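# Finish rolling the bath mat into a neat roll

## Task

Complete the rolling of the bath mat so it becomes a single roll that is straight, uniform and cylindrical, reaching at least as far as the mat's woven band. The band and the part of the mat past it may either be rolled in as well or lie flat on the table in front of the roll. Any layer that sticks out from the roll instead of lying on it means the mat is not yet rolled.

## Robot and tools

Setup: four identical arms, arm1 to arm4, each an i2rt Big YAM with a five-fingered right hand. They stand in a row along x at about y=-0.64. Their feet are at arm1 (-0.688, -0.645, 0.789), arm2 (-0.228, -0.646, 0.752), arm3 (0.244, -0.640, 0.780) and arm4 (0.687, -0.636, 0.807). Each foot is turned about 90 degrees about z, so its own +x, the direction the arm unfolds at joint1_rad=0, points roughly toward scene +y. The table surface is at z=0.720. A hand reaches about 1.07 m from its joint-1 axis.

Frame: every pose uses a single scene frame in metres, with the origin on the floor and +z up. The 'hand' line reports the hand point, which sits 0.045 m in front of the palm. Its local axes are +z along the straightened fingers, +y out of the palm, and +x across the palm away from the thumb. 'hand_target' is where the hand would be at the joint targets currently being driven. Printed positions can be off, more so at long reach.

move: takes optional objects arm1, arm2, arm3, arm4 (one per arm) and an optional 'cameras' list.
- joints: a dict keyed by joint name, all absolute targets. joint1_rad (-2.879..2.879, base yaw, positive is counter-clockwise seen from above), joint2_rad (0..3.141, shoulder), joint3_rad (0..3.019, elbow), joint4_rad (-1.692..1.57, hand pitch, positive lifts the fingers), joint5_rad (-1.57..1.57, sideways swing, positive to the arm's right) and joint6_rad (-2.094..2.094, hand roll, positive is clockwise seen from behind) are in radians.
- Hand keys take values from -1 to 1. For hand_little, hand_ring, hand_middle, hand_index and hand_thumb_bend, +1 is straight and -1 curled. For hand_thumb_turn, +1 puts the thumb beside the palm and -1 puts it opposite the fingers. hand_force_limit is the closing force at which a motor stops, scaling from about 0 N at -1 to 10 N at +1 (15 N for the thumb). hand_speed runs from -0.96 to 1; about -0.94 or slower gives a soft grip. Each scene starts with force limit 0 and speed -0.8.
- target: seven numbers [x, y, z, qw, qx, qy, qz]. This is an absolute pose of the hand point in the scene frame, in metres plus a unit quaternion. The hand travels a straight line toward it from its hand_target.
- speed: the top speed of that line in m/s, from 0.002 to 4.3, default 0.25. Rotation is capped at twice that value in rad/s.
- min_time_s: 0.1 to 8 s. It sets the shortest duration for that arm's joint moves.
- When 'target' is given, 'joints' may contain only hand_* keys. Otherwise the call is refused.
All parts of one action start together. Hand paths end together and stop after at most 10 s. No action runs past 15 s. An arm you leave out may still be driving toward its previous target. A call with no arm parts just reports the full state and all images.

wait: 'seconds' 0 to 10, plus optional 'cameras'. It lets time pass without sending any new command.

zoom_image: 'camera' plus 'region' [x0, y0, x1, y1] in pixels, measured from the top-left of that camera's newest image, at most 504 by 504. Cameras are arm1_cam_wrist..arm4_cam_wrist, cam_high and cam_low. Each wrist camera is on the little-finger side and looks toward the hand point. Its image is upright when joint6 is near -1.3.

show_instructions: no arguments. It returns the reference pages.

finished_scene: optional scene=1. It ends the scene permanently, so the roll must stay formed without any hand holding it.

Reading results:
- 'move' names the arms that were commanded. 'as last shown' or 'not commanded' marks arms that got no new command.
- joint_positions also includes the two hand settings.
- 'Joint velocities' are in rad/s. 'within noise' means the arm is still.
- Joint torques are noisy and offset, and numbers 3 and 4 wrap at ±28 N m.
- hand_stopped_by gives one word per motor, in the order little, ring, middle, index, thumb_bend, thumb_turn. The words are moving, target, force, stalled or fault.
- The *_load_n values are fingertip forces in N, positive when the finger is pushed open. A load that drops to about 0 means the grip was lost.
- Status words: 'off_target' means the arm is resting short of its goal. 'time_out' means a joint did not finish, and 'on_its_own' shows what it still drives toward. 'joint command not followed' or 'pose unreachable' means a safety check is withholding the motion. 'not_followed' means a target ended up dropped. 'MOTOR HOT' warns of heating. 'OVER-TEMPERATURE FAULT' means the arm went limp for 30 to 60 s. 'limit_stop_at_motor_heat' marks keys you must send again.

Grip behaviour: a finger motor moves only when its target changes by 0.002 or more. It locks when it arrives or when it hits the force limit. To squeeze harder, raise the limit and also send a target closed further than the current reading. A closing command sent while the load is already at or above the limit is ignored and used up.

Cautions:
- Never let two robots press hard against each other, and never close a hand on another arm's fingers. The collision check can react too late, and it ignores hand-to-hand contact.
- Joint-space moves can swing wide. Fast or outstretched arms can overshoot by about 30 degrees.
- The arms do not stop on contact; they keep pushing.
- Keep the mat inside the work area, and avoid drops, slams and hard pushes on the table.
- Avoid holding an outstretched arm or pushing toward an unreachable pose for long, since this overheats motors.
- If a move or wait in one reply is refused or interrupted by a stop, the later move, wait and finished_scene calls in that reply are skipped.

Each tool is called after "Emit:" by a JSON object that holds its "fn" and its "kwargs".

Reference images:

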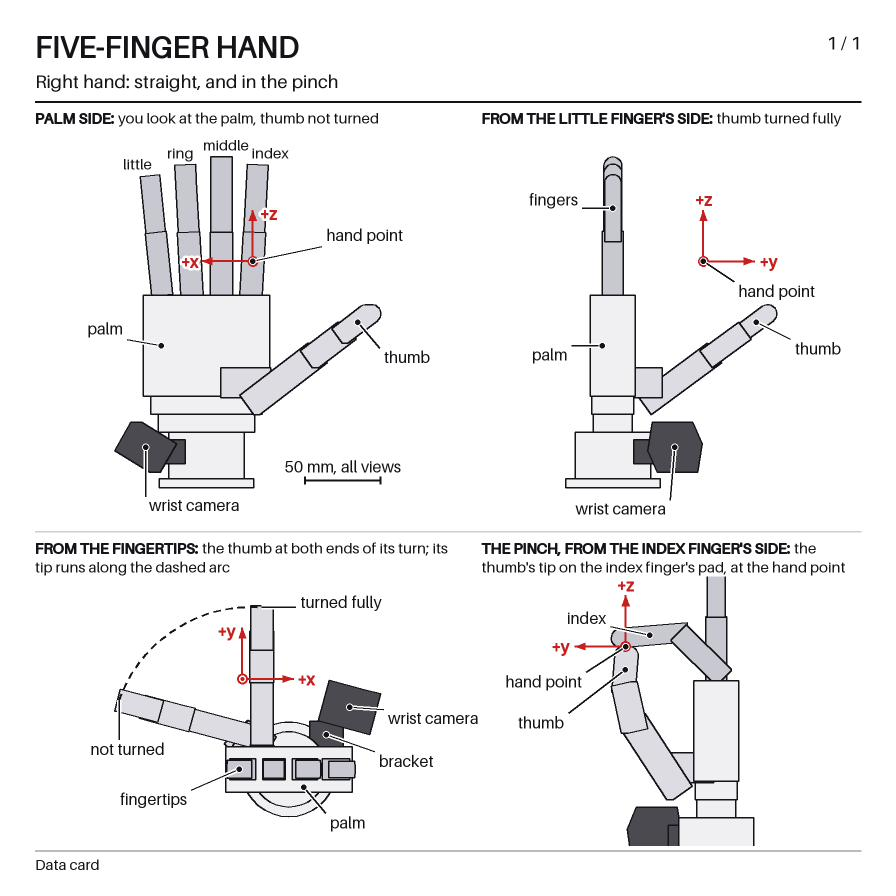

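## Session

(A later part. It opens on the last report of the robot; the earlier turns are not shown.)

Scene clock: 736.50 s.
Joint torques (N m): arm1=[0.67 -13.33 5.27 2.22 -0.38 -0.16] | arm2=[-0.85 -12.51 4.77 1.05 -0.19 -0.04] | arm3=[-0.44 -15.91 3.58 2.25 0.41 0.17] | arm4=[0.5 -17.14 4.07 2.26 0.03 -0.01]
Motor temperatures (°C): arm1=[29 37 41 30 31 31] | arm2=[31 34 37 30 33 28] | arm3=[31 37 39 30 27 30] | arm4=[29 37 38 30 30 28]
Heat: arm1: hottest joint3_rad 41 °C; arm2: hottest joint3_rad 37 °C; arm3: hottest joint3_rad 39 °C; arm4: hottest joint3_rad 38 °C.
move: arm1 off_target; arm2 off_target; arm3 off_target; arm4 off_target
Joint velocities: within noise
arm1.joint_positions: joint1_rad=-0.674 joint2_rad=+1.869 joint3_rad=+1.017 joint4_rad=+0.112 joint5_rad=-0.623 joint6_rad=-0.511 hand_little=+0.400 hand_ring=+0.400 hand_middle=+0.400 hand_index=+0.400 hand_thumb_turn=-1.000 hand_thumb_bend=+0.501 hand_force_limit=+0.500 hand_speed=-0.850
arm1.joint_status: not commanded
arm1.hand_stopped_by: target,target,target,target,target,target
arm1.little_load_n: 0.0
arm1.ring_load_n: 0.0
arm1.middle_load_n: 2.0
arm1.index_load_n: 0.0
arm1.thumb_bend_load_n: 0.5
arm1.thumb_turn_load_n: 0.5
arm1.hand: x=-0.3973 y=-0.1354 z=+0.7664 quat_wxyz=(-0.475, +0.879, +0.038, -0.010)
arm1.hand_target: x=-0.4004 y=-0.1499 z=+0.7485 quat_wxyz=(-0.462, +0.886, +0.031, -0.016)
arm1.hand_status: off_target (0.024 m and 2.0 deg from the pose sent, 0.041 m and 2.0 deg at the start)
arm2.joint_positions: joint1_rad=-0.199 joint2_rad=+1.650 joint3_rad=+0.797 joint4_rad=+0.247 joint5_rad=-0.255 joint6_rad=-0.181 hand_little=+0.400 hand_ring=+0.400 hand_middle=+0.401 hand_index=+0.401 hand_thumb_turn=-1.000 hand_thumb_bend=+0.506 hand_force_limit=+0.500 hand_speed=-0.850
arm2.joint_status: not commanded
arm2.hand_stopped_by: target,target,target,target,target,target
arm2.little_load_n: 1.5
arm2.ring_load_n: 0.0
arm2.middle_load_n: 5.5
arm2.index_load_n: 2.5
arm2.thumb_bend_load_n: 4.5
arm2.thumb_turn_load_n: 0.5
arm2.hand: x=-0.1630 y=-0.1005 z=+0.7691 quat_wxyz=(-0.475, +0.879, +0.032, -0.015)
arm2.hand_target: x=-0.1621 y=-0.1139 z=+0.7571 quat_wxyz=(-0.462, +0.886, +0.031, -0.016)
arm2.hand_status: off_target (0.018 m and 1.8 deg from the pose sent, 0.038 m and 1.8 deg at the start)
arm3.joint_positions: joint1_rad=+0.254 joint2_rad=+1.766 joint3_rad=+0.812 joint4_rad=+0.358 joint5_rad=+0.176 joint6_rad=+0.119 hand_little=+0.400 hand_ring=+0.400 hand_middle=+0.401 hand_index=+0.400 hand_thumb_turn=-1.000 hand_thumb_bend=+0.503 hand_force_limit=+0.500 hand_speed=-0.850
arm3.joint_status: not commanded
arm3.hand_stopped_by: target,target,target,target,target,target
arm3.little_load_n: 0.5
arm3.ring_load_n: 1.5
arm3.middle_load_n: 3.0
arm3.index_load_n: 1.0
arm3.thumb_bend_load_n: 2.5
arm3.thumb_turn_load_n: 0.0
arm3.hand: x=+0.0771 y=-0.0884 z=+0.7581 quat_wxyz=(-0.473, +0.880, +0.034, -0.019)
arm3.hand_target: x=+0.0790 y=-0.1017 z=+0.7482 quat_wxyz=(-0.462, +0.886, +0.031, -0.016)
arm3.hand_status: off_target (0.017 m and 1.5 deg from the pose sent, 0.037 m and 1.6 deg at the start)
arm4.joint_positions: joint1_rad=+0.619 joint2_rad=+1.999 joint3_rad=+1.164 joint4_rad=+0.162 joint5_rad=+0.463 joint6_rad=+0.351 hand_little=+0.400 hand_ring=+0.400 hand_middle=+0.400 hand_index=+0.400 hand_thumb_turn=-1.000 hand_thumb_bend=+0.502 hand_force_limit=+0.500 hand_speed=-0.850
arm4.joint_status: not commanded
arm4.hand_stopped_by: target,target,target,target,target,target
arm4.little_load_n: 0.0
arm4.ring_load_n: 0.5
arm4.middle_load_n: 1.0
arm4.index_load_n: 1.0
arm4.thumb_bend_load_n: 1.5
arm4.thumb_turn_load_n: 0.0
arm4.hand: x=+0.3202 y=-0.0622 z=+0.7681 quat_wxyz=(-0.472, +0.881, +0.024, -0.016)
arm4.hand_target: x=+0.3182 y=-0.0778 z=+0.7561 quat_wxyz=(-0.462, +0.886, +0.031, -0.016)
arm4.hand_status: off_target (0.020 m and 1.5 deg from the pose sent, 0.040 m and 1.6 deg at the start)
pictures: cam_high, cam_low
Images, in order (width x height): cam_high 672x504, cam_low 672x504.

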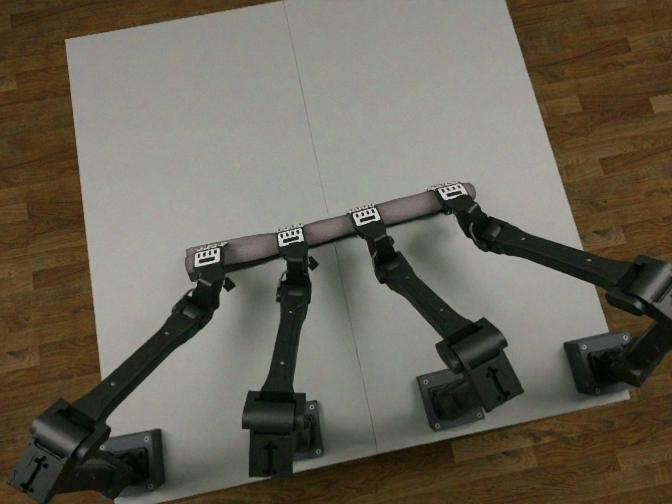

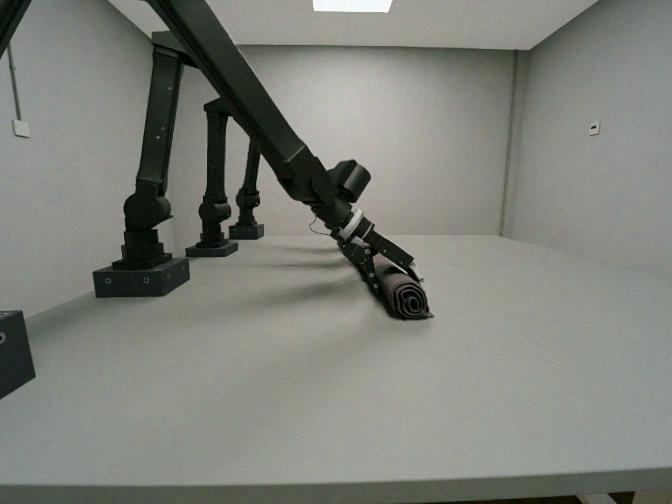

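Emit:
{"fn": "move", "kwargs": {"arm1": {"joints": {"hand_index": 0.5, "hand_middle": 0.5, "hand_ring": 0.5, "hand_little": 0.5, "hand_thumb_bend": 0.62, "hand_speed": -0.9}}, "arm2": {"joints": {"hand_index": 0.5, "hand_middle": 0.5, "hand_ring": 0.5, "hand_little": 0.5, "hand_thumb_bend": 0.62, "hand_speed": -0.9}}, "arm3": {"joints": {"hand_index": 0.5, "hand_middle": 0.5, "hand_ring": 0.5, "hand_little": 0.5, "hand_thumb_bend": 0.62, "hand_speed": -0.9}}, "arm4": {"joints": {"hand_index": 0.5, "hand_middle": 0.5, "hand_ring": 0.5, "hand_little": 0.5, "hand_thumb_bend": 0.62, "hand_speed": -0.9}}, "cameras": ["cam_low"]}}

Emit:
{"fn": "zoom_image", "kwargs": {"camera": "cam_low", "region": [360, 240, 500, 340]}}

Emit:
{"fn": "move", "kwargs": {"arm1": {"joints": {"hand_index": 0.65, "hand_middle": 0.65, "hand_ring": 0.65, "hand_little": 0.65, "hand_thumb_bend": 1.0, "hand_speed": -0.86}}, "arm2": {"joints": {"hand_index": 0.65, "hand_middle": 0.65, "hand_ring": 0.65, "hand_little": 0.65, "hand_thumb_bend": 1.0, "hand_speed": -0.86}}, "arm3": {"joints": {"hand_index": 0.65, "hand_middle": 0.65, "hand_ring": 0.65, "hand_little": 0.65, "hand_thumb_bend": 1.0, "hand_speed": -0.86}}, "arm4": {"joints": {"hand_index": 0.65, "hand_middle": 0.65, "hand_ring": 0.65, "hand_little": 0.65, "hand_thumb_bend": 1.0, "hand_speed": -0.86}}, "cameras": ["cam_low"]}}

Emit:
{"fn": "zoom_image", "kwargs": {"camera": "cam_low", "region": [360, 240, 500, 340]}}

Scene clock: 741.07 s.
Joint torques (N m): arm1=[1.03 -12.1 6.06 2 -0.38 -0.14] | arm2=[-1.14 -13.16 5.31 1.02 -0.15 -0.07] | arm3=[-0.56 -15.79 4.23 2.28 0.34 0.16] | arm4=[-0.15 -16.85 4.53 2.02 0.01 0.03]
Motor temperatures (°C): arm1=[29 37 41 30 31 31] | arm2=[31 34 37 30 33 28] | arm3=[31 37 39 30 27 30] | arm4=[29 37 38 30 30 28]
Heat: arm1: hottest joint3_rad 41 °C; arm2: hottest joint3_rad 37 °C; arm3: hottest joint3_rad 39 °C; arm4: hottest joint3_rad 38 °C.
move: arm1 done; arm2 done; arm3 done; arm4 done
Joint velocities: within noise
arm1.joint_positions: joint1_rad=-0.675 joint2_rad=+1.869 joint3_rad=+1.009 joint4_rad=+0.112 joint5_rad=-0.623 joint6_rad=-0.514 hand_little=+0.500 hand_ring=+0.500 hand_middle=+0.500 hand_index=+0.500 hand_thumb_turn=-1.000 hand_thumb_bend=+0.620 hand_force_limit=+0.500 hand_speed=-0.900
arm1.joint_status: all done
arm1.hand_stopped_by: target,target,target,target,target,target
arm1.little_load_n: -0.5
arm1.ring_load_n: -0.5
arm1.middle_load_n: 0.5
arm1.index_load_n: 0.0
arm1.thumb_bend_load_n: 0.5
arm1.thumb_turn_load_n: 0.0
arm1.hand: x=-0.3991 y=-0.1387 z=+0.7635 quat_wxyz=(-0.472, +0.881, +0.037, -0.011)
arm1.hand_target: x=-0.4005 y=-0.1500 z=+0.7484 quat_wxyz=(-0.462, +0.886, +0.031, -0.016)
arm1.hand_status: not commanded
arm2.joint_positions: joint1_rad=-0.202 joint2_rad=+1.649 joint3_rad=+0.788 joint4_rad=+0.247 joint5_rad=-0.255 joint6_rad=-0.182 hand_little=+0.500 hand_ring=+0.500 hand_middle=+0.500 hand_index=+0.500 hand_thumb_turn=-1.000 hand_thumb_bend=+0.620 hand_force_limit=+0.500 hand_speed=-0.900
arm2.joint_status: all done
arm2.hand_stopped_by: target,target,target,target,target,target
arm2.little_load_n: 0.0
arm2.ring_load_n: 0.0
arm2.middle_load_n: 0.5
arm2.index_load_n: 1.0
arm2.thumb_bend_load_n: 0.0
arm2.thumb_turn_load_n: 0.0
arm2.hand: x=-0.1626 y=-0.1047 z=+0.7658 quat_wxyz=(-0.472, +0.881, +0.031, -0.015)
arm2.hand_target: x=-0.1621 y=-0.1138 z=+0.7573 quat_wxyz=(-0.462, +0.886, +0.031, -0.016)
arm2.hand_status: not commanded
arm3.joint_positions: joint1_rad=+0.255 joint2_rad=+1.766 joint3_rad=+0.801 joint4_rad=+0.358 joint5_rad=+0.177 joint6_rad=+0.119 hand_little=+0.500 hand_ring=+0.500 hand_middle=+0.500 hand_index=+0.500 hand_thumb_turn=-1.000 hand_thumb_bend=+0.620 hand_force_limit=+0.500 hand_speed=-0.900
arm3.joint_status: all done
arm3.hand_stopped_by: target,target,target,target,target,target
arm3.little_load_n: 0.0
arm3.ring_load_n: 0.5
arm3.middle_load_n: 0.5
arm3.index_load_n: 0.0
arm3.thumb_bend_load_n: 0.0
arm3.thumb_turn_load_n: 0.0
arm3.hand: x=+0.0786 y=-0.0938 z=+0.7536 quat_wxyz=(-0.468, +0.883, +0.034, -0.017)
arm3.hand_target: x=+0.0791 y=-0.1018 z=+0.7481 quat_wxyz=(-0.462, +0.886, +0.031, -0.016)
arm3.hand_status: not commanded
arm4.joint_positions: joint1_rad=+0.622 joint2_rad=+1.999 joint3_rad=+1.156 joint4_rad=+0.162 joint5_rad=+0.463 joint6_rad=+0.352 hand_little=+0.500 hand_ring=+0.500 hand_middle=+0.500 hand_index=+0.500 hand_thumb_turn=-1.000 hand_thumb_bend=+0.620 hand_force_limit=+0.500 hand_speed=-0.900
arm4.joint_status: all done
arm4.hand_stopped_by: target,target,target,target,target,target
arm4.little_load_n: 0.5
arm4.ring_load_n: 0.0
arm4.middle_load_n: 0.0
arm4.index_load_n: 0.0
arm4.thumb_bend_load_n: 0.0
arm4.thumb_turn_load_n: 0.0
arm4.hand: x=+0.3206 y=-0.0662 z=+0.7649 quat_wxyz=(-0.469, +0.883, +0.026, -0.015)
arm4.hand_target: x=+0.3181 y=-0.0779 z=+0.7560 quat_wxyz=(-0.462, +0.886, +0.031, -0.016)
arm4.hand_status: not commanded
Images, in order (width x height): cam_low 672x504.

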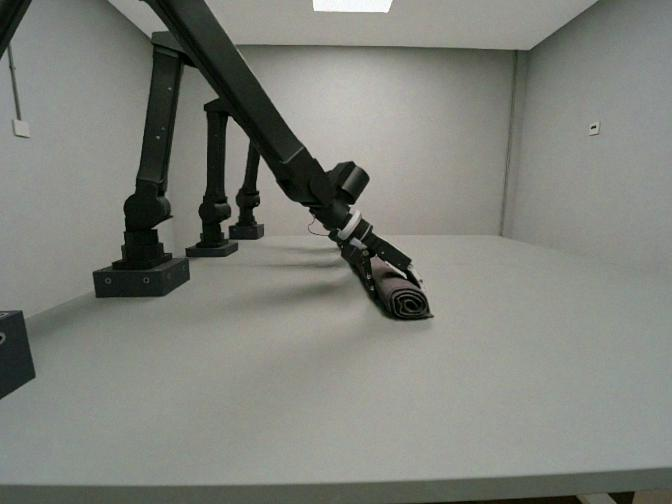

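Scaled by 3.600 from the camera's image (finer frame: 960x720).

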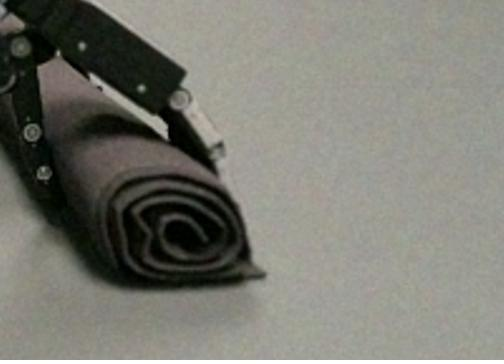

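Scene clock: 743.43 s.
Joint torques (N m): arm1=[-0.09 -11.75 6.46 2.17 -0.4 -0.15] | arm2=[-0.91 -12.1 6.31 1.11 -0.16 -0.08] | arm3=[-0.5 -15.62 4.83 2.28 0.22 0.16] | arm4=[-0.26 -17.14 5.04 2.1 0.1 0.01]
Motor temperatures (°C): arm1=[29 37 41 30 31 31] | arm2=[31 34 37 30 33 28] | arm3=[31 37 39 30 27 30] | arm4=[29 37 38 30 30 28]
Heat: arm1: hottest joint3_rad 41 °C; arm2: hottest joint3_rad 37 °C; arm3: hottest joint3_rad 39 °C; arm4: hottest joint3_rad 38 °C.
move: arm1 done; arm2 done; arm3 done; arm4 done
Joint velocities: within noise
arm1.joint_positions: joint1_rad=-0.675 joint2_rad=+1.869 joint3_rad=+1.003 joint4_rad=+0.112 joint5_rad=-0.623 joint6_rad=-0.514 hand_little=+0.650 hand_ring=+0.650 hand_middle=+0.650 hand_index=+0.650 hand_thumb_turn=-1.000 hand_thumb_bend=+1.000 hand_force_limit=+0.500 hand_speed=-0.860
arm1.joint_status: all done
arm1.hand_stopped_by: target,target,target,target,target,target
arm1.little_load_n: 0.0
arm1.ring_load_n: 0.0
arm1.middle_load_n: -0.5
arm1.index_load_n: 0.0
arm1.thumb_bend_load_n: 0.0
arm1.thumb_turn_load_n: 0.0
arm1.hand: x=-0.4010 y=-0.1410 z=+0.7612 quat_wxyz=(-0.470, +0.882, +0.036, -0.013)
arm1.hand_target: x=-0.4006 y=-0.1500 z=+0.7484 quat_wxyz=(-0.462, +0.886, +0.031, -0.017)
arm1.hand_status: not commanded
arm2.joint_positions: joint1_rad=-0.202 joint2_rad=+1.649 joint3_rad=+0.778 joint4_rad=+0.247 joint5_rad=-0.255 joint6_rad=-0.182 hand_little=+0.650 hand_ring=+0.650 hand_middle=+0.650 hand_index=+0.650 hand_thumb_turn=-1.000 hand_thumb_bend=+1.000 hand_force_limit=+0.500 hand_speed=-0.860
arm2.joint_status: all done
arm2.hand_stopped_by: target,target,target,target,target,target
arm2.little_load_n: 0.0
arm2.ring_load_n: 0.0
arm2.middle_load_n: 0.0
arm2.index_load_n: 0.0
arm2.thumb_bend_load_n: 0.0
arm2.thumb_turn_load_n: 0.0
arm2.hand: x=-0.1638 y=-0.1096 z=+0.7614 quat_wxyz=(-0.468, +0.883, +0.030, -0.016)
arm2.hand_target: x=-0.1621 y=-0.1138 z=+0.7573 quat_wxyz=(-0.462, +0.886, +0.031, -0.016)
arm2.hand_status: not commanded
arm3.joint_positions: joint1_rad=+0.255 joint2_rad=+1.766 joint3_rad=+0.792 joint4_rad=+0.358 joint5_rad=+0.181 joint6_rad=+0.119 hand_little=+0.650 hand_ring=+0.650 hand_middle=+0.650 hand_index=+0.650 hand_thumb_turn=-1.000 hand_thumb_bend=+1.000 hand_force_limit=+0.500 hand_speed=-0.860
arm3.joint_status: all done
arm3.hand_stopped_by: target,target,target,target,target,target
arm3.little_load_n: 0.5
arm3.ring_load_n: 0.0
arm3.middle_load_n: 0.0
arm3.index_load_n: -0.5
arm3.thumb_bend_load_n: 0.0
arm3.thumb_turn_load_n: 0.0
arm3.hand: x=+0.0807 y=-0.0981 z=+0.7498 quat_wxyz=(-0.465, +0.885, +0.034, -0.015)
arm3.hand_target: x=+0.0791 y=-0.1019 z=+0.7481 quat_wxyz=(-0.462, +0.886, +0.031, -0.016)
arm3.hand_status: not commanded
arm4.joint_positions: joint1_rad=+0.625 joint2_rad=+1.999 joint3_rad=+1.150 joint4_rad=+0.162 joint5_rad=+0.462 joint6_rad=+0.352 hand_little=+0.650 hand_ring=+0.650 hand_middle=+0.650 hand_index=+0.650 hand_thumb_turn=-1.000 hand_thumb_bend=+1.000 hand_force_limit=+0.500 hand_speed=-0.860
arm4.joint_status: all done
arm4.hand_stopped_by: target,target,target,target,target,target
arm4.little_load_n: 0.0
arm4.ring_load_n: 0.0
arm4.middle_load_n: 0.0
arm4.index_load_n: 0.0
arm4.thumb_bend_load_n: 0.0
arm4.thumb_turn_load_n: 0.0
arm4.hand: x=+0.3203 y=-0.0701 z=+0.7621 quat_wxyz=(-0.467, +0.884, +0.029, -0.014)
arm4.hand_target: x=+0.3183 y=-0.0777 z=+0.7562 quat_wxyz=(-0.462, +0.886, +0.031, -0.016)
arm4.hand_status: not commanded
Images, in order (width x height): cam_low 672x504.

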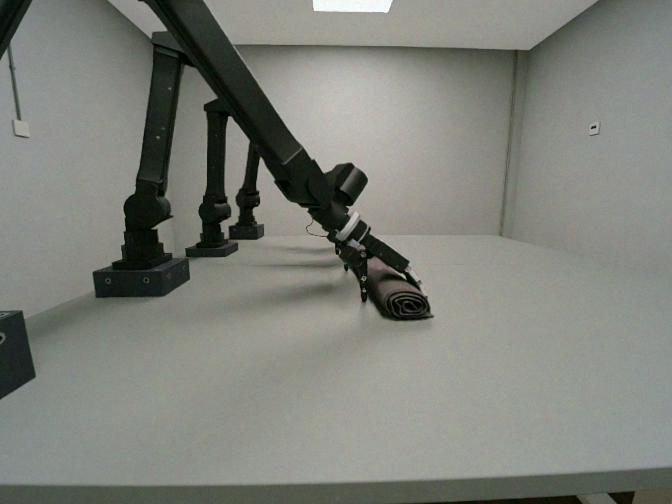

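Scaled by 3.600 from the camera's image (finer frame: 960x720).

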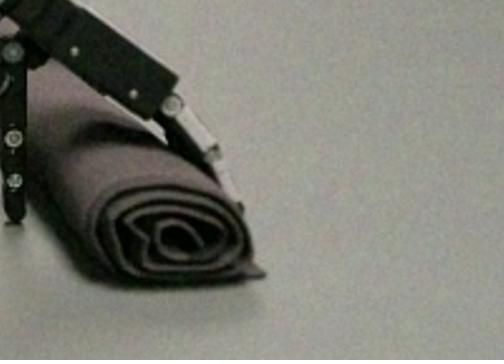

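Emit:
{"fn": "move", "kwargs": {"arm1": {"target": [-0.401, -0.141, 0.90, 0.4617, -0.8864, -0.0309, 0.0162], "speed": 0.12}, "arm2": {"target": [-0.164, -0.110, 0.90, 0.4617, -0.8864, -0.0309, 0.0162], "speed": 0.12}, "arm3": {"target": [0.081, -0.098, 0.90, 0.4617, -0.8864, -0.0309, 0.0162], "speed": 0.12}, "arm4": {"target": [0.320, -0.070, 0.90, 0.4617, -0.8864, -0.0309, 0.0162], "speed": 0.12}}}

Emit:
{"fn": "move", "kwargs": {"arm1": {"target": [-0.401, -0.30, 0.90, 0.5733, -0.8187, -0.0286, 0.0200], "speed": 0.25}, "arm2": {"target": [-0.164, -0.28, 0.90, 0.5733, -0.8187, -0.0286, 0.0200], "speed": 0.25}, "arm3": {"target": [0.081, -0.27, 0.90, 0.5733, -0.8187, -0.0286, 0.0200], "speed": 0.25}, "arm4": {"target": [0.320, -0.25, 0.90, 0.5733, -0.8187, -0.0286, 0.0200], "speed": 0.25}, "cameras": ["all"]}}

Scene clock: 746.70 s.
Joint torques (N m): arm1=[1.67 -11.69 12.7 1.65 -0.32 -0.02] | arm2=[0.15 -12.63 12.67 1.16 -0.01 -0.1] | arm3=[-1.14 -15.09 11.11 1.85 0.07 0.12] | arm4=[-1.03 -16.5 11.02 1.55 0.11 -0.08]
Motor temperatures (°C): arm1=[29 37 41 30 31 31] | arm2=[31 34 38 30 33 28] | arm3=[31 37 39 30 27 30] | arm4=[29 37 38 30 30 28]
Heat: arm1: hottest joint3_rad 41 °C; arm2: hottest joint3_rad 38 °C; arm3: hottest joint3_rad 39 °C; arm4: hottest joint3_rad 38 °C.
move: arm1 off_target; arm2 off_target; arm3 off_target; arm4 off_target
Joint velocities: within noise
arm1.joint_positions: joint1_rad=-0.675 joint2_rad=+1.626 joint3_rad=+1.099 joint4_rad=-0.271 joint5_rad=-0.616 joint6_rad=-0.514 hand_little=+0.650 hand_ring=+0.650 hand_middle=+0.650 hand_index=+0.650 hand_thumb_turn=-1.000 hand_thumb_bend=+1.000 hand_force_limit=+0.500 hand_speed=-0.860
arm1.joint_status: not commanded
arm1.hand_stopped_by: target,target,target,target,target,target
arm1.little_load_n: 0.0
arm1.ring_load_n: 0.0
arm1.middle_load_n: 0.0
arm1.index_load_n: 0.0
arm1.thumb_bend_load_n: 0.0
arm1.thumb_turn_load_n: 0.0
arm1.hand: x=-0.4091 y=-0.1518 z=+0.8867 quat_wxyz=(-0.455, +0.890, +0.028, -0.024)
arm1.hand_target: x=-0.4014 y=-0.1415 z=+0.9001 quat_wxyz=(-0.462, +0.886, +0.031, -0.016)
arm1.hand_status: off_target (0.019 m and 1.3 deg from the pose sent, 0.139 m and 1.4 deg at the start)
arm2.joint_positions: joint1_rad=-0.202 joint2_rad=+1.401 joint3_rad=+0.905 joint4_rad=-0.188 joint5_rad=-0.253 joint6_rad=-0.182 hand_little=+0.650 hand_ring=+0.650 hand_middle=+0.650 hand_index=+0.650 hand_thumb_turn=-1.000 hand_thumb_bend=+1.000 hand_force_limit=+0.500 hand_speed=-0.860
arm2.joint_status: not commanded
arm2.hand_stopped_by: target,target,target,target,target,target
arm2.little_load_n: 0.0
arm2.ring_load_n: 0.0
arm2.middle_load_n: 0.0
arm2.index_load_n: 0.0
arm2.thumb_bend_load_n: 0.0
arm2.thumb_turn_load_n: 0.0
arm2.hand: x=-0.1673 y=-0.1266 z=+0.8741 quat_wxyz=(-0.441, +0.897, +0.026, -0.023)
arm2.hand_target: x=-0.1642 y=-0.1111 z=+0.9001 quat_wxyz=(-0.462, +0.886, +0.031, -0.016)
arm2.hand_status: off_target (0.031 m and 2.8 deg from the pose sent, 0.139 m and 0.7 deg at the start)
arm3.joint_positions: joint1_rad=+0.255 joint2_rad=+1.472 joint3_rad=+0.876 joint4_rad=-0.089 joint5_rad=+0.180 joint6_rad=+0.119 hand_little=+0.650 hand_ring=+0.650 hand_middle=+0.650 hand_index=+0.650 hand_thumb_turn=-1.000 hand_thumb_bend=+1.000 hand_force_limit=+0.500 hand_speed=-0.860
arm3.joint_status: not commanded
arm3.hand_stopped_by: target,target,target,target,target,target
arm3.little_load_n: 0.0
arm3.ring_load_n: 0.0
arm3.middle_load_n: 0.0
arm3.index_load_n: 0.0
arm3.thumb_bend_load_n: 0.0
arm3.thumb_turn_load_n: 0.0
arm3.hand: x=+0.0871 y=-0.1204 z=+0.8638 quat_wxyz=(-0.434, +0.900, +0.038, -0.008)
arm3.hand_target: x=+0.0816 y=-0.0998 z=+0.9004 quat_wxyz=(-0.462, +0.886, +0.031, -0.016)
arm3.hand_status: off_target (0.043 m and 3.7 deg from the pose sent, 0.150 m and 0.5 deg at the start)
arm4.joint_positions: joint1_rad=+0.625 joint2_rad=+1.776 joint3_rad=+1.197 joint4_rad=-0.168 joint5_rad=+0.452 joint6_rad=+0.352 hand_little=+0.650 hand_ring=+0.650 hand_middle=+0.650 hand_index=+0.650 hand_thumb_turn=-1.000 hand_thumb_bend=+1.000 hand_force_limit=+0.500 hand_speed=-0.860
arm4.joint_status: not commanded
arm4.hand_stopped_by: target,target,target,target,target,target
arm4.little_load_n: 0.0
arm4.ring_load_n: 0.0
arm4.middle_load_n: 0.0
arm4.index_load_n: 0.0
arm4.thumb_bend_load_n: 0.0
arm4.thumb_turn_load_n: -0.5
arm4.hand: x=+0.3305 y=-0.0885 z=+0.8690 quat_wxyz=(-0.442, +0.896, +0.039, -0.003)
arm4.hand_target: x=+0.3209 y=-0.0714 z=+0.9005 quat_wxyz=(-0.462, +0.886, +0.031, -0.016)
arm4.hand_status: off_target (0.038 m and 3.0 deg from the pose sent, 0.138 m and 0.7 deg at the start)
pictures: none

Scene clock: 748.30 s.
Joint torques (N m): arm1=[0.32 -8.18 7.69 2.32 -0.62 -0.13] | arm2=[-1.96 -4.89 8.59 1.54 -0.18 -0.11] | arm3=[0.5 -6.01 7.01 3.33 0.24 0.21] | arm4=[-0.44 -11.28 5.49 3.15 0.35 -0.01]
Motor temperatures (°C): arm1=[29 37 41 30 31 31] | arm2=[31 34 38 30 33 28] | arm3=[31 37 39 30 27 30] | arm4=[29 37 38 30 30 28]
Heat: arm1: hottest joint3_rad 41 °C; arm2: hottest joint3_rad 38 °C; arm3: hottest joint3_rad 39 °C; arm4: hottest joint3_rad 38 °C.
move: arm1 done; arm2 done; arm3 off_target; arm4 done
Joint velocities: within noise
arm1.joint_positions: joint1_rad=-1.012 joint2_rad=+1.390 joint3_rad=+0.740 joint4_rad=-0.056 joint5_rad=-1.010 joint6_rad=-0.612 hand_little=+0.650 hand_ring=+0.650 hand_middle=+0.650 hand_index=+0.650 hand_thumb_turn=-1.000 hand_thumb_bend=+1.000 hand_force_limit=+0.500 hand_speed=-0.860
arm1.joint_status: not commanded
arm1.hand_stopped_by: target,target,target,target,target,target
arm1.little_load_n: 0.0
arm1.ring_load_n: 0.0
arm1.middle_load_n: 0.0
arm1.index_load_n: 0.0
arm1.thumb_bend_load_n: 0.0
arm1.thumb_turn_load_n: 0.0
arm1.hand: x=-0.4022 y=-0.2959 z=+0.9015 quat_wxyz=(-0.571, +0.820, +0.027, -0.027)
arm1.hand_target: x=-0.4010 y=-0.2999 z=+0.9001 quat_wxyz=(-0.573, +0.819, +0.029, -0.020)
arm1.hand_status: done (0.004 m and 0.8 deg from the pose sent, 0.149 m and 15.9 deg at the start)
arm2.joint_positions: joint1_rad=-0.417 joint2_rad=+0.837 joint3_rad=+0.411 joint4_rad=+0.015 joint5_rad=-0.496 joint6_rad=-0.195 hand_little=+0.650 hand_ring=+0.650 hand_middle=+0.650 hand_index=+0.650 hand_thumb_turn=-1.000 hand_thumb_bend=+1.000 hand_force_limit=+0.500 hand_speed=-0.860
arm2.joint_status: not commanded
arm2.hand_stopped_by: target,target,target,target,target,target
arm2.little_load_n: 0.0
arm2.ring_load_n: 0.0
arm2.middle_load_n: 0.0
arm2.index_load_n: 0.0
arm2.thumb_bend_load_n: 0.0
arm2.thumb_turn_load_n: 0.0
arm2.hand: x=-0.1667 y=-0.2786 z=+0.8987 quat_wxyz=(-0.571, +0.820, +0.026, -0.025)
arm2.hand_target: x=-0.1640 y=-0.2800 z=+0.8999 quat_wxyz=(-0.573, +0.819, +0.029, -0.020)
arm2.hand_status: done (0.003 m and 0.8 deg from the pose sent, 0.156 m and 17.6 deg at the start)
arm3.joint_positions: joint1_rad=+0.473 joint2_rad=+0.952 joint3_rad=+0.377 joint4_rad=+0.160 joint5_rad=+0.421 joint6_rad=+0.149 hand_little=+0.650 hand_ring=+0.650 hand_middle=+0.650 hand_index=+0.650 hand_thumb_turn=-1.000 hand_thumb_bend=+1.000 hand_force_limit=+0.500 hand_speed=-0.860
arm3.joint_status: not commanded
arm3.hand_stopped_by: target,target,target,target,target,target
arm3.little_load_n: 0.0
arm3.ring_load_n: 0.0
arm3.middle_load_n: 0.0
arm3.index_load_n: 0.0
arm3.thumb_bend_load_n: 0.0
arm3.thumb_turn_load_n: 0.5
arm3.hand: x=+0.0875 y=-0.2691 z=+0.8918 quat_wxyz=(-0.562, +0.827, +0.034, -0.007)
arm3.hand_target: x=+0.0811 y=-0.2699 z=+0.9000 quat_wxyz=(-0.573, +0.819, +0.029, -0.020)
arm3.hand_status: off_target (0.010 m and 2.3 deg from the pose sent, 0.154 m and 18.6 deg at the start)
arm4.joint_positions: joint1_rad=+0.942 joint2_rad=+1.492 joint3_rad=+0.734 joint4_rad=+0.202 joint5_rad=+0.813 joint6_rad=+0.399 hand_little=+0.650 hand_ring=+0.650 hand_middle=+0.650 hand_index=+0.650 hand_thumb_turn=-1.000 hand_thumb_bend=+1.000 hand_force_limit=+0.500 hand_speed=-0.860
arm4.joint_status: not commanded
arm4.hand_stopped_by: target,target,target,target,target,target
arm4.little_load_n: 0.0
arm4.ring_load_n: 0.0
arm4.middle_load_n: 0.0
arm4.index_load_n: 0.0
arm4.thumb_bend_load_n: 0.0
arm4.thumb_turn_load_n: 0.0
arm4.hand: x=+0.3211 y=-0.2481 z=+0.8923 quat_wxyz=(-0.566, +0.823, +0.036, -0.009)
arm4.hand_target: x=+0.3201 y=-0.2499 z=+0.8998 quat_wxyz=(-0.573, +0.819, +0.029, -0.020)
arm4.hand_status: done (0.008 m and 1.8 deg from the pose sent, 0.165 m and 17.6 deg at the start)
pictures: arm1_cam_wrist, arm2_cam_wrist, arm3_cam_wrist, arm4_cam_wrist, cam_high, cam_low
Images, in order (width x height): arm1_cam_wrist 672x504, arm2_cam_wrist 672x504, arm3_cam_wrist 672x504, arm4_cam_wrist 672x504, cam_high 672x504, cam_low 672x504.

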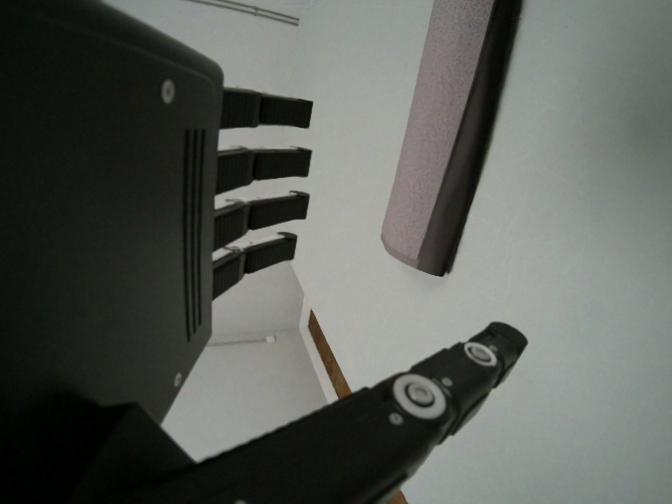

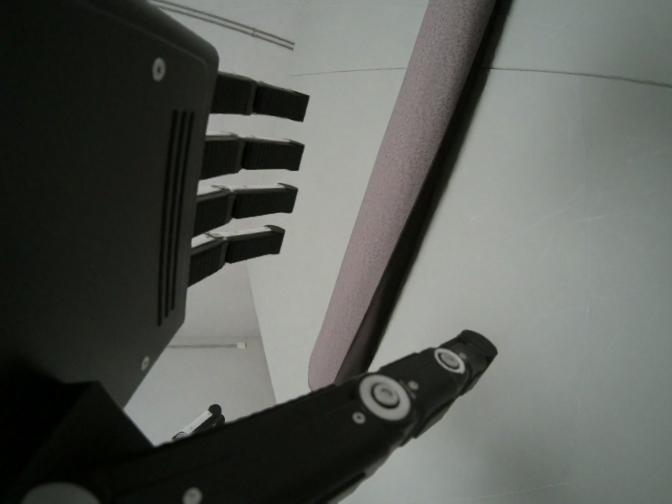

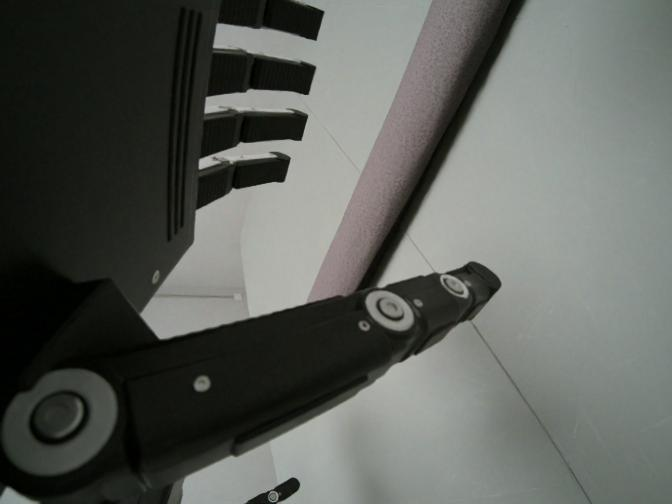

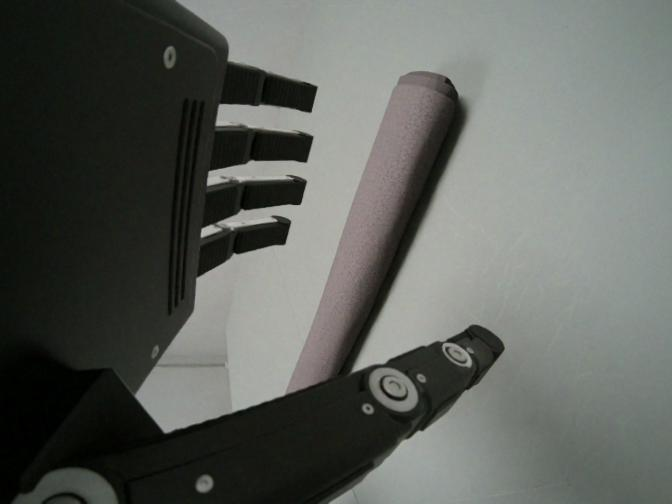

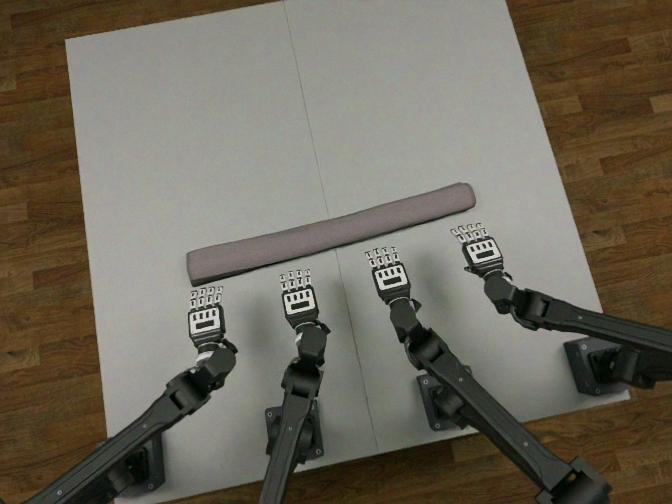

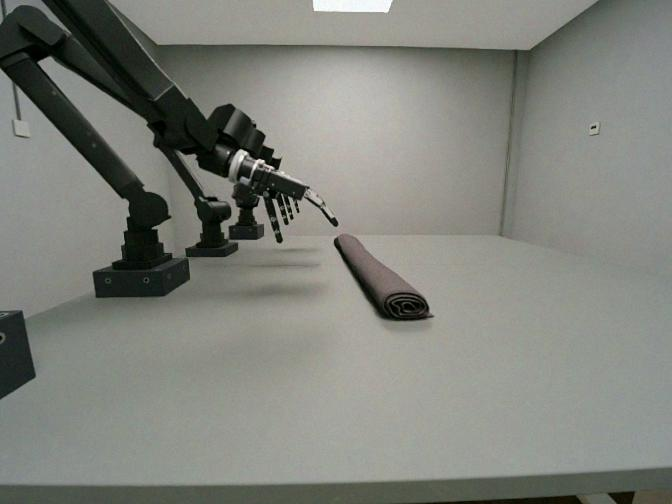

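Emit:
{"fn": "zoom_image", "kwargs": {"camera": "arm1_cam_wrist", "region": [340, 150, 560, 310]}}

Emit:
{"fn": "zoom_image", "kwargs": {"camera": "arm1_cam_wrist", "region": [370, 0, 560, 150]}}

Emit:
{"fn": "zoom_image", "kwargs": {"camera": "cam_high", "region": [170, 210, 340, 300]}}

Scaled by 2.291 from the camera's image (finer frame: 960x720).

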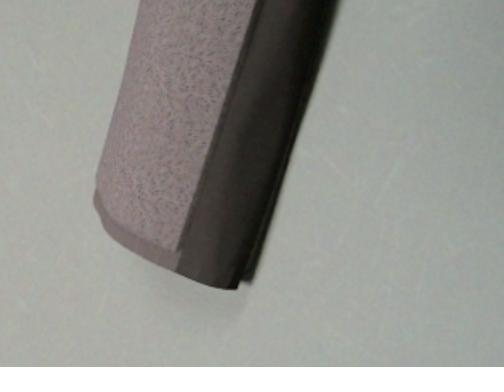

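Scaled by 2.653 from the camera's image (finer frame: 960x720).

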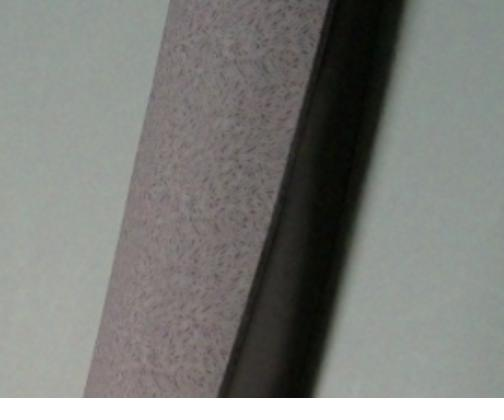

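Scaled by 2.965 from the camera's image (finer frame: 960x720).

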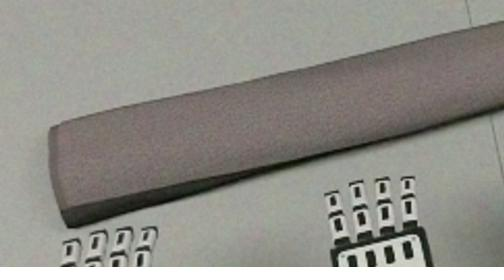

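Emit:
{"fn": "zoom_image", "kwargs": {"camera": "arm1_cam_wrist", "region": [400, 220, 480, 290]}}

Scaled by 6.300 from the camera's image (finer frame: 960x720).

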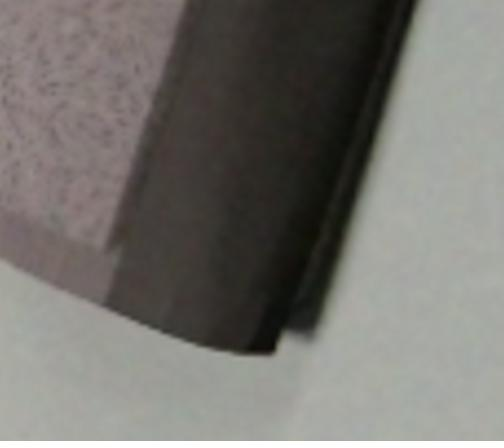

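Emit:
{"fn": "move", "kwargs": {"arm1": {"joints": {"hand_index": 1.0, "hand_middle": 1.0, "hand_ring": 1.0, "hand_little": 1.0, "hand_thumb_turn": 1.0, "hand_speed": 0.0}, "target": [-0.52, -0.20, 0.88, 0.5417, -0.5417, 0.4545, -0.4545], "speed": 0.4}, "cameras": ["arm1_cam_wrist", "cam_high"]}}

Scene clock: 754.20 s.
Joint torques (N m): arm1=[2.26 -6.83 7.02 2.18 0 -0.19] | arm2=[-0.91 -3.19 8.76 1.46 -0.24 -0.07] | arm3=[0.32 -5.95 7.02 3.29 0.25 0.21] | arm4=[-0.09 -11.81 5.55 2.89 0.37 -0.02]
Motor temperatures (°C): arm1=[29 36 41 30 31 31] | arm2=[31 33 37 30 33 28] | arm3=[31 37 40 30 27 30] | arm4=[29 37 38 31 30 28]
Heat: arm1: hottest joint3_rad 41 °C; arm2: hottest joint3_rad 37 °C; arm3: hottest joint3_rad 40 °C; arm4: hottest joint3_rad 38 °C.
move: arm1 off_target
Joint velocities: within noise
arm1.joint_positions: joint1_rad=+0.076 joint2_rad=+1.685 joint3_rad=+0.563 joint4_rad=+1.088 joint5_rad=+1.441 joint6_rad=+0.028 hand_little=+1.000 hand_ring=+1.000 hand_middle=+1.000 hand_index=+1.000 hand_thumb_turn=+1.000 hand_thumb_bend=+1.000 hand_force_limit=+0.500 hand_speed=+0.000
arm1.joint_status: all done
arm1.hand_stopped_by: target,target,target,target,target,target
arm1.little_load_n: 0.0
arm1.ring_load_n: 0.0
arm1.middle_load_n: 0.0
arm1.index_load_n: 0.0
arm1.thumb_bend_load_n: 0.0
arm1.thumb_turn_load_n: -0.5
arm1.hand: x=-0.5168 y=-0.2101 z=+0.8797 quat_wxyz=(-0.538, +0.544, -0.455, +0.456)
arm1.hand_target: x=-0.5202 y=-0.2002 z=+0.8800 quat_wxyz=(-0.541, +0.542, -0.455, +0.454)
arm1.hand_status: off_target (0.011 m and 0.5 deg from the pose sent, 0.153 m and 86.3 deg at the start)
arm2, arm3, arm4: as last shown
arm2.joint_positions: joint1_rad=-0.417 joint2_rad=+0.837 joint3_rad=+0.411 joint4_rad=+0.015 joint5_rad=-0.497 joint6_rad=-0.195 hand_little=+0.650 hand_ring=+0.650 hand_middle=+0.650 hand_index=+0.650 hand_thumb_turn=-1.000 hand_thumb_bend=+1.000 hand_force_limit=+0.500 hand_speed=-0.860
arm2.hand: x=-0.1668 y=-0.2786 z=+0.8987 quat_wxyz=(-0.571, +0.820, +0.026, -0.025)
arm2.hand_target: x=-0.1641 y=-0.2800 z=+0.8999 quat_wxyz=(-0.573, +0.819, +0.029, -0.020)
arm3.thumb_turn_load_n: 0.0
arm4.ring_load_n: -0.5
Images, in order (width x height): arm1_cam_wrist 672x504, cam_high 672x504.

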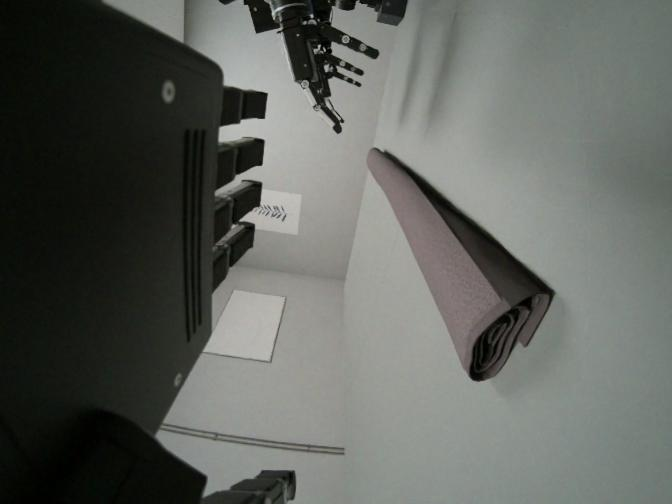

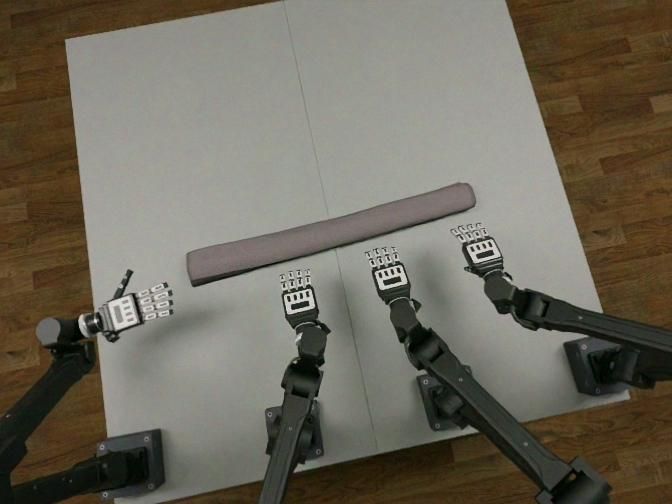

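Emit:
{"fn": "zoom_image", "kwargs": {"camera": "arm1_cam_wrist", "region": [420, 250, 600, 400]}}

Scaled by 2.800 from the camera's image (finer frame: 960x720).

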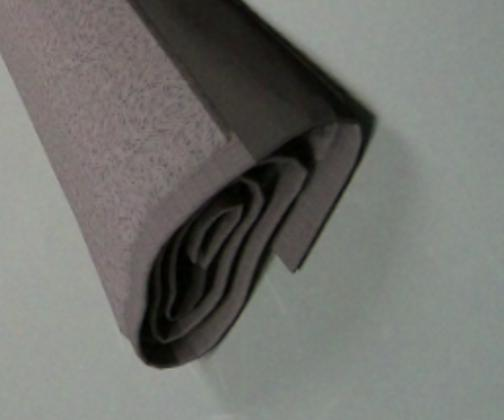

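Emit:
{"fn": "move", "kwargs": {"arm1": {"target": [-0.51, -0.11, 0.81, 0.5417, -0.5417, 0.4545, -0.4545], "speed": 0.2}, "cameras": ["arm1_cam_wrist"]}}

Emit:
{"fn": "zoom_image", "kwargs": {"camera": "arm1_cam_wrist", "region": [350, 250, 650, 500]}}

Scene clock: 757.93 s.
Joint torques (N m): arm1=[0.67 -10.58 6.49 1.95 -0.23 -0.07] | arm2=[-1.26 -3.49 8.91 1.48 -0.28 -0.08] | arm3=[0.26 -6.01 7.02 3.3 0.26 0.21] | arm4=[-0.5 -11.99 5.53 2.76 0.43 -0.02]
Motor temperatures (°C): arm1=[29 36 41 30 31 31] | arm2=[31 33 37 30 33 28] | arm3=[31 37 40 31 27 30] | arm4=[29 37 38 31 30 28]
Heat: arm1: hottest joint3_rad 41 °C; arm2: hottest joint3_rad 37 °C; arm3: hottest joint3_rad 40 °C; arm4: hottest joint3_rad 38 °C.
move: arm1 done
Joint velocities: within noise
arm1.joint_positions: joint1_rad=+0.063 joint2_rad=+2.017 joint3_rad=+0.829 joint4_rad=+1.169 joint5_rad=+1.417 joint6_rad=+0.019 hand_little=+1.000 hand_ring=+1.000 hand_middle=+1.000 hand_index=+1.000 hand_thumb_turn=+1.000 hand_thumb_bend=+1.000 hand_force_limit=+0.500 hand_speed=+0.000
arm1.joint_status: not commanded
arm1.hand_stopped_by: target,target,target,target,target,target
arm1.little_load_n: 0.0
arm1.ring_load_n: 0.0
arm1.middle_load_n: 0.0
arm1.index_load_n: -0.5
arm1.thumb_bend_load_n: 0.0
arm1.thumb_turn_load_n: -0.5
arm1.hand: x=-0.5152 y=-0.1164 z=+0.8148 quat_wxyz=(-0.542, +0.544, -0.453, +0.452)
arm1.hand_target: x=-0.5101 y=-0.1104 z=+0.8101 quat_wxyz=(-0.541, +0.542, -0.455, +0.454)
arm1.hand_status: done (0.010 m and 0.5 deg from the pose sent, 0.122 m and 0.5 deg at the start)
arm2, arm3, arm4: as last shown
Images, in order (width x height): arm1_cam_wrist 672x504.

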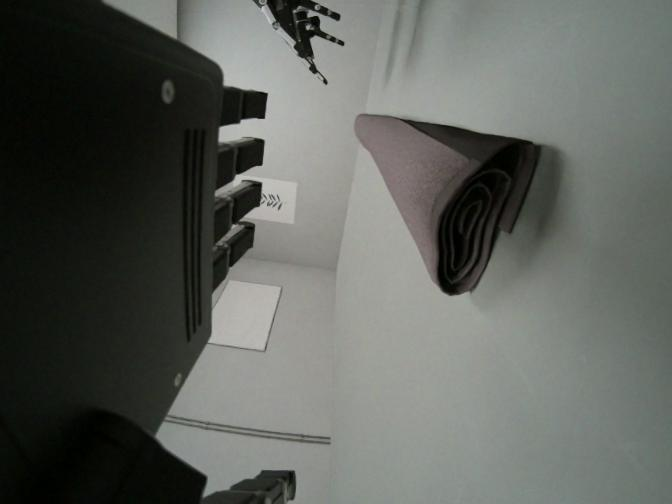

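Scaled by 1.680 from the camera's image (finer frame: 960x720).

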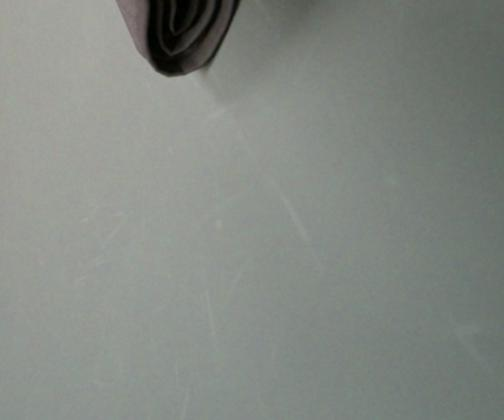

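Emit:
{"fn": "zoom_image", "kwargs": {"camera": "arm1_cam_wrist", "region": [410, 110, 580, 310]}}

Scaled by 2.520 from the camera's image (finer frame: 960x720).

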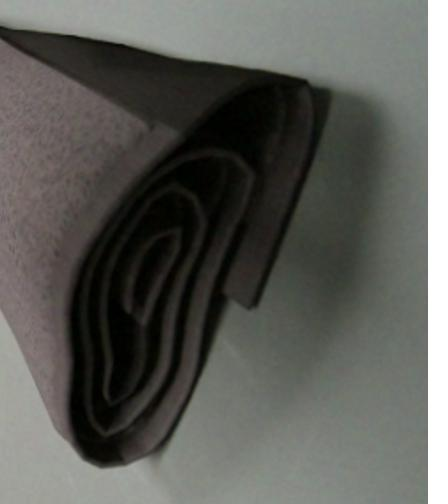

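Emit:
{"fn": "move", "kwargs": {"arm1": {"joints": {"hand_index": -0.9, "hand_middle": -0.9, "hand_ring": -0.9, "hand_little": -0.9}, "target": [-0.535, -0.12, 0.815, 0.5417, -0.5417, 0.4545, -0.4545], "speed": 0.15}, "arm2": {"joints": {"hand_index": 0.74, "hand_middle": 0.74, "hand_ring": 0.74, "hand_little": 0.74, "hand_thumb_bend": 1.0, "hand_speed": -0.5}, "target": [-0.345, -0.134, 0.87, 0.3825, -0.9233, -0.0322, 0.0134], "speed": 0.2}, "arm3": {"joints": {"hand_index": 0.74, "hand_middle": 0.74, "hand_ring": 0.74, "hand_little": 0.74, "hand_thumb_bend": 1.0, "hand_speed": -0.5}, "target": [-0.03, -0.103, 0.87, 0.3825, -0.9233, -0.0322, 0.0134], "speed": 0.2}, "arm4": {"joints": {"hand_index": 0.74, "hand_middle": 0.74, "hand_ring": 0.74, "hand_little": 0.74, "hand_thumb_bend": 1.0, "hand_speed": -0.5}, "target": [0.30, -0.072, 0.87, 0.3825, -0.9233, -0.0322, 0.0134], "speed": 0.2}, "cameras": ["arm1_cam_wrist", "cam_high", "cam_low"]}}

Scene clock: 763.57 s.
Joint torques (N m): arm1=[1.9 -12.81 3.96 1.96 0 -0.16] | arm2=[0.21 -10.87 12.79 0.87 0.22 0.06] | arm3=[-1.9 -14.92 11.49 1.52 0.15 0.22] | arm4=[-1.08 -15.74 11.49 1.35 0.09 -0.02]
Motor temperatures (°C): arm1=[29 36 40 30 31 31] | arm2=[31 33 38 30 33 28] | arm3=[31 37 40 31 27 30] | arm4=[29 37 38 31 30 28]
Heat: arm1: hottest joint3_rad 40 °C; arm2: hottest joint3_rad 38 °C; arm3: hottest joint3_rad 40 °C; arm4: hottest joint3_rad 38 °C.
move: arm1 done; arm2 off_target; arm3 off_target; arm4 off_target
Joint velocities: within noise
arm1.joint_positions: joint1_rad=+0.096 joint2_rad=+2.017 joint3_rad=+0.829 joint4_rad=+1.173 joint5_rad=+1.465 joint6_rad=+0.017 hand_little=-0.900 hand_ring=-0.900 hand_middle=-0.900 hand_index=-0.900 hand_thumb_turn=+1.000 hand_thumb_bend=+1.000 hand_force_limit=+0.500 hand_speed=+0.000
arm1.joint_status: all done
arm1.hand_stopped_by: target,target,target,target,target,target
arm1.little_load_n: 0.0
arm1.ring_load_n: 0.0
arm1.middle_load_n: 0.0
arm1.index_load_n: 0.0
arm1.thumb_bend_load_n: 0.0
arm1.thumb_turn_load_n: 0.0
arm1.hand: x=-0.5298 y=-0.1196 z=+0.8153 quat_wxyz=(-0.540, +0.540, -0.457, +0.456)
arm1.hand_target: x=-0.5349 y=-0.1201 z=+0.8149 quat_wxyz=(-0.541, +0.542, -0.455, +0.454)
arm1.hand_status: done (0.005 m and 0.4 deg from the pose sent, 0.020 m and 0.5 deg at the start)
arm2.joint_positions: joint1_rad=+0.229 joint2_rad=+1.411 joint3_rad=+0.922 joint4_rad=-0.337 joint5_rad=+0.084 joint6_rad=+0.074 hand_little=+0.740 hand_ring=+0.740 hand_middle=+0.740 hand_index=+0.740 hand_thumb_turn=-1.000 hand_thumb_bend=+1.000 hand_force_limit=+0.500 hand_speed=-0.500
arm2.joint_status: all done
arm2.hand_stopped_by: target,target,target,target,target,target
arm2.little_load_n: 0.0
arm2.ring_load_n: 0.0
arm2.middle_load_n: 0.0
arm2.index_load_n: 0.0
arm2.thumb_bend_load_n: 0.0
arm2.thumb_turn_load_n: 0.0
arm2.hand: x=-0.3400 y=-0.1520 z=+0.8515 quat_wxyz=(-0.367, +0.929, +0.037, -0.010)
arm2.hand_target: x=-0.3447 y=-0.1349 z=+0.8704 quat_wxyz=(-0.383, +0.923, +0.032, -0.013)
arm2.hand_status: off_target (0.026 m and 2.0 deg from the pose sent, 0.231 m and 24.7 deg at the start)
arm3.joint_positions: joint1_rad=+0.467 joint2_rad=+1.625 joint3_rad=+1.090 joint4_rad=-0.332 joint5_rad=+0.295 joint6_rad=+0.289 hand_little=+0.740 hand_ring=+0.740 hand_middle=+0.740 hand_index=+0.740 hand_thumb_turn=-1.000 hand_thumb_bend=+1.000 hand_force_limit=+0.500 hand_speed=-0.500
arm3.joint_status: all done
arm3.hand_stopped_by: target,target,target,target,target,target
arm3.little_load_n: 0.0
arm3.ring_load_n: 0.0
arm3.middle_load_n: 0.0
arm3.index_load_n: 0.0
arm3.thumb_bend_load_n: 0.0
arm3.thumb_turn_load_n: 0.0
arm3.hand: x=-0.0236 y=-0.1271 z=+0.8503 quat_wxyz=(-0.368, +0.929, +0.048, -0.005)
arm3.hand_target: x=-0.0291 y=-0.1043 z=+0.8705 quat_wxyz=(-0.383, +0.923, +0.032, -0.014)
arm3.hand_status: off_target (0.032 m and 2.7 deg from the pose sent, 0.205 m and 23.4 deg at the start)
arm4.joint_positions: joint1_rad=+0.624 joint2_rad=+1.854 joint3_rad=+1.341 joint4_rad=-0.390 joint5_rad=+0.387 joint6_rad=+0.417 hand_little=+0.740 hand_ring=+0.740 hand_middle=+0.740 hand_index=+0.740 hand_thumb_turn=-1.000 hand_thumb_bend=+1.000 hand_force_limit=+0.500 hand_speed=-0.500
arm4.joint_status: all done
arm4.hand_stopped_by: target,target,target,target,target,target
arm4.little_load_n: 0.0
arm4.ring_load_n: 0.0
arm4.middle_load_n: 0.0
arm4.index_load_n: 0.0
arm4.thumb_bend_load_n: 0.0
arm4.thumb_turn_load_n: 0.0
arm4.hand: x=+0.3133 y=-0.0894 z=+0.8550 quat_wxyz=(-0.371, +0.928, +0.040, -0.003)
arm4.hand_target: x=+0.3007 y=-0.0731 z=+0.8703 quat_wxyz=(-0.383, +0.923, +0.032, -0.014)
arm4.hand_status: off_target (0.027 m and 2.0 deg from the pose sent, 0.179 m and 24.0 deg at the start)
Images, in order (width x height): arm1_cam_wrist 672x504, cam_high 672x504, cam_low 672x504.

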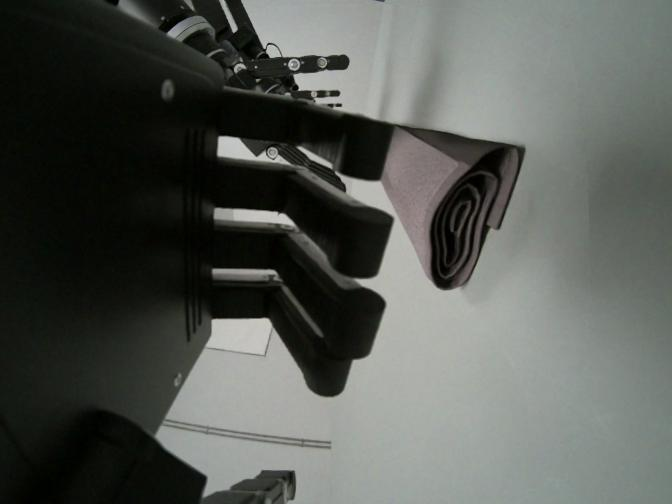

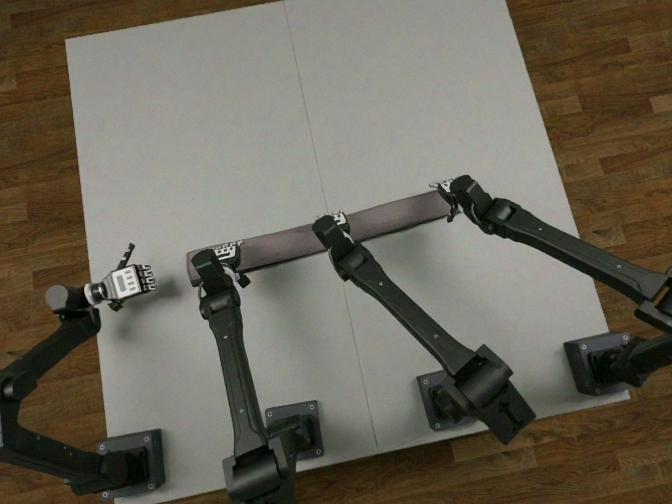

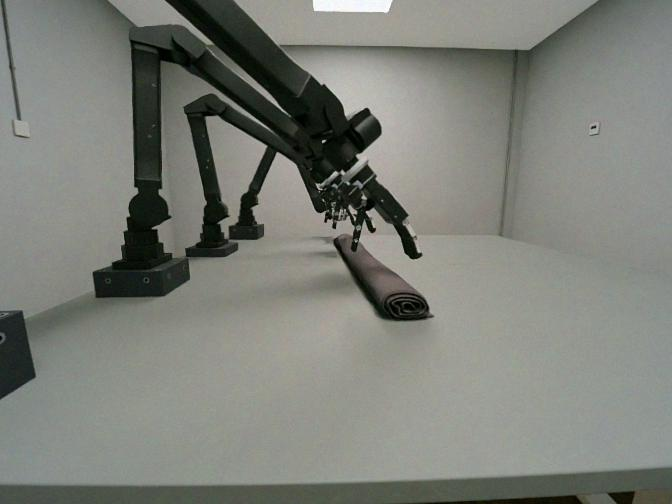

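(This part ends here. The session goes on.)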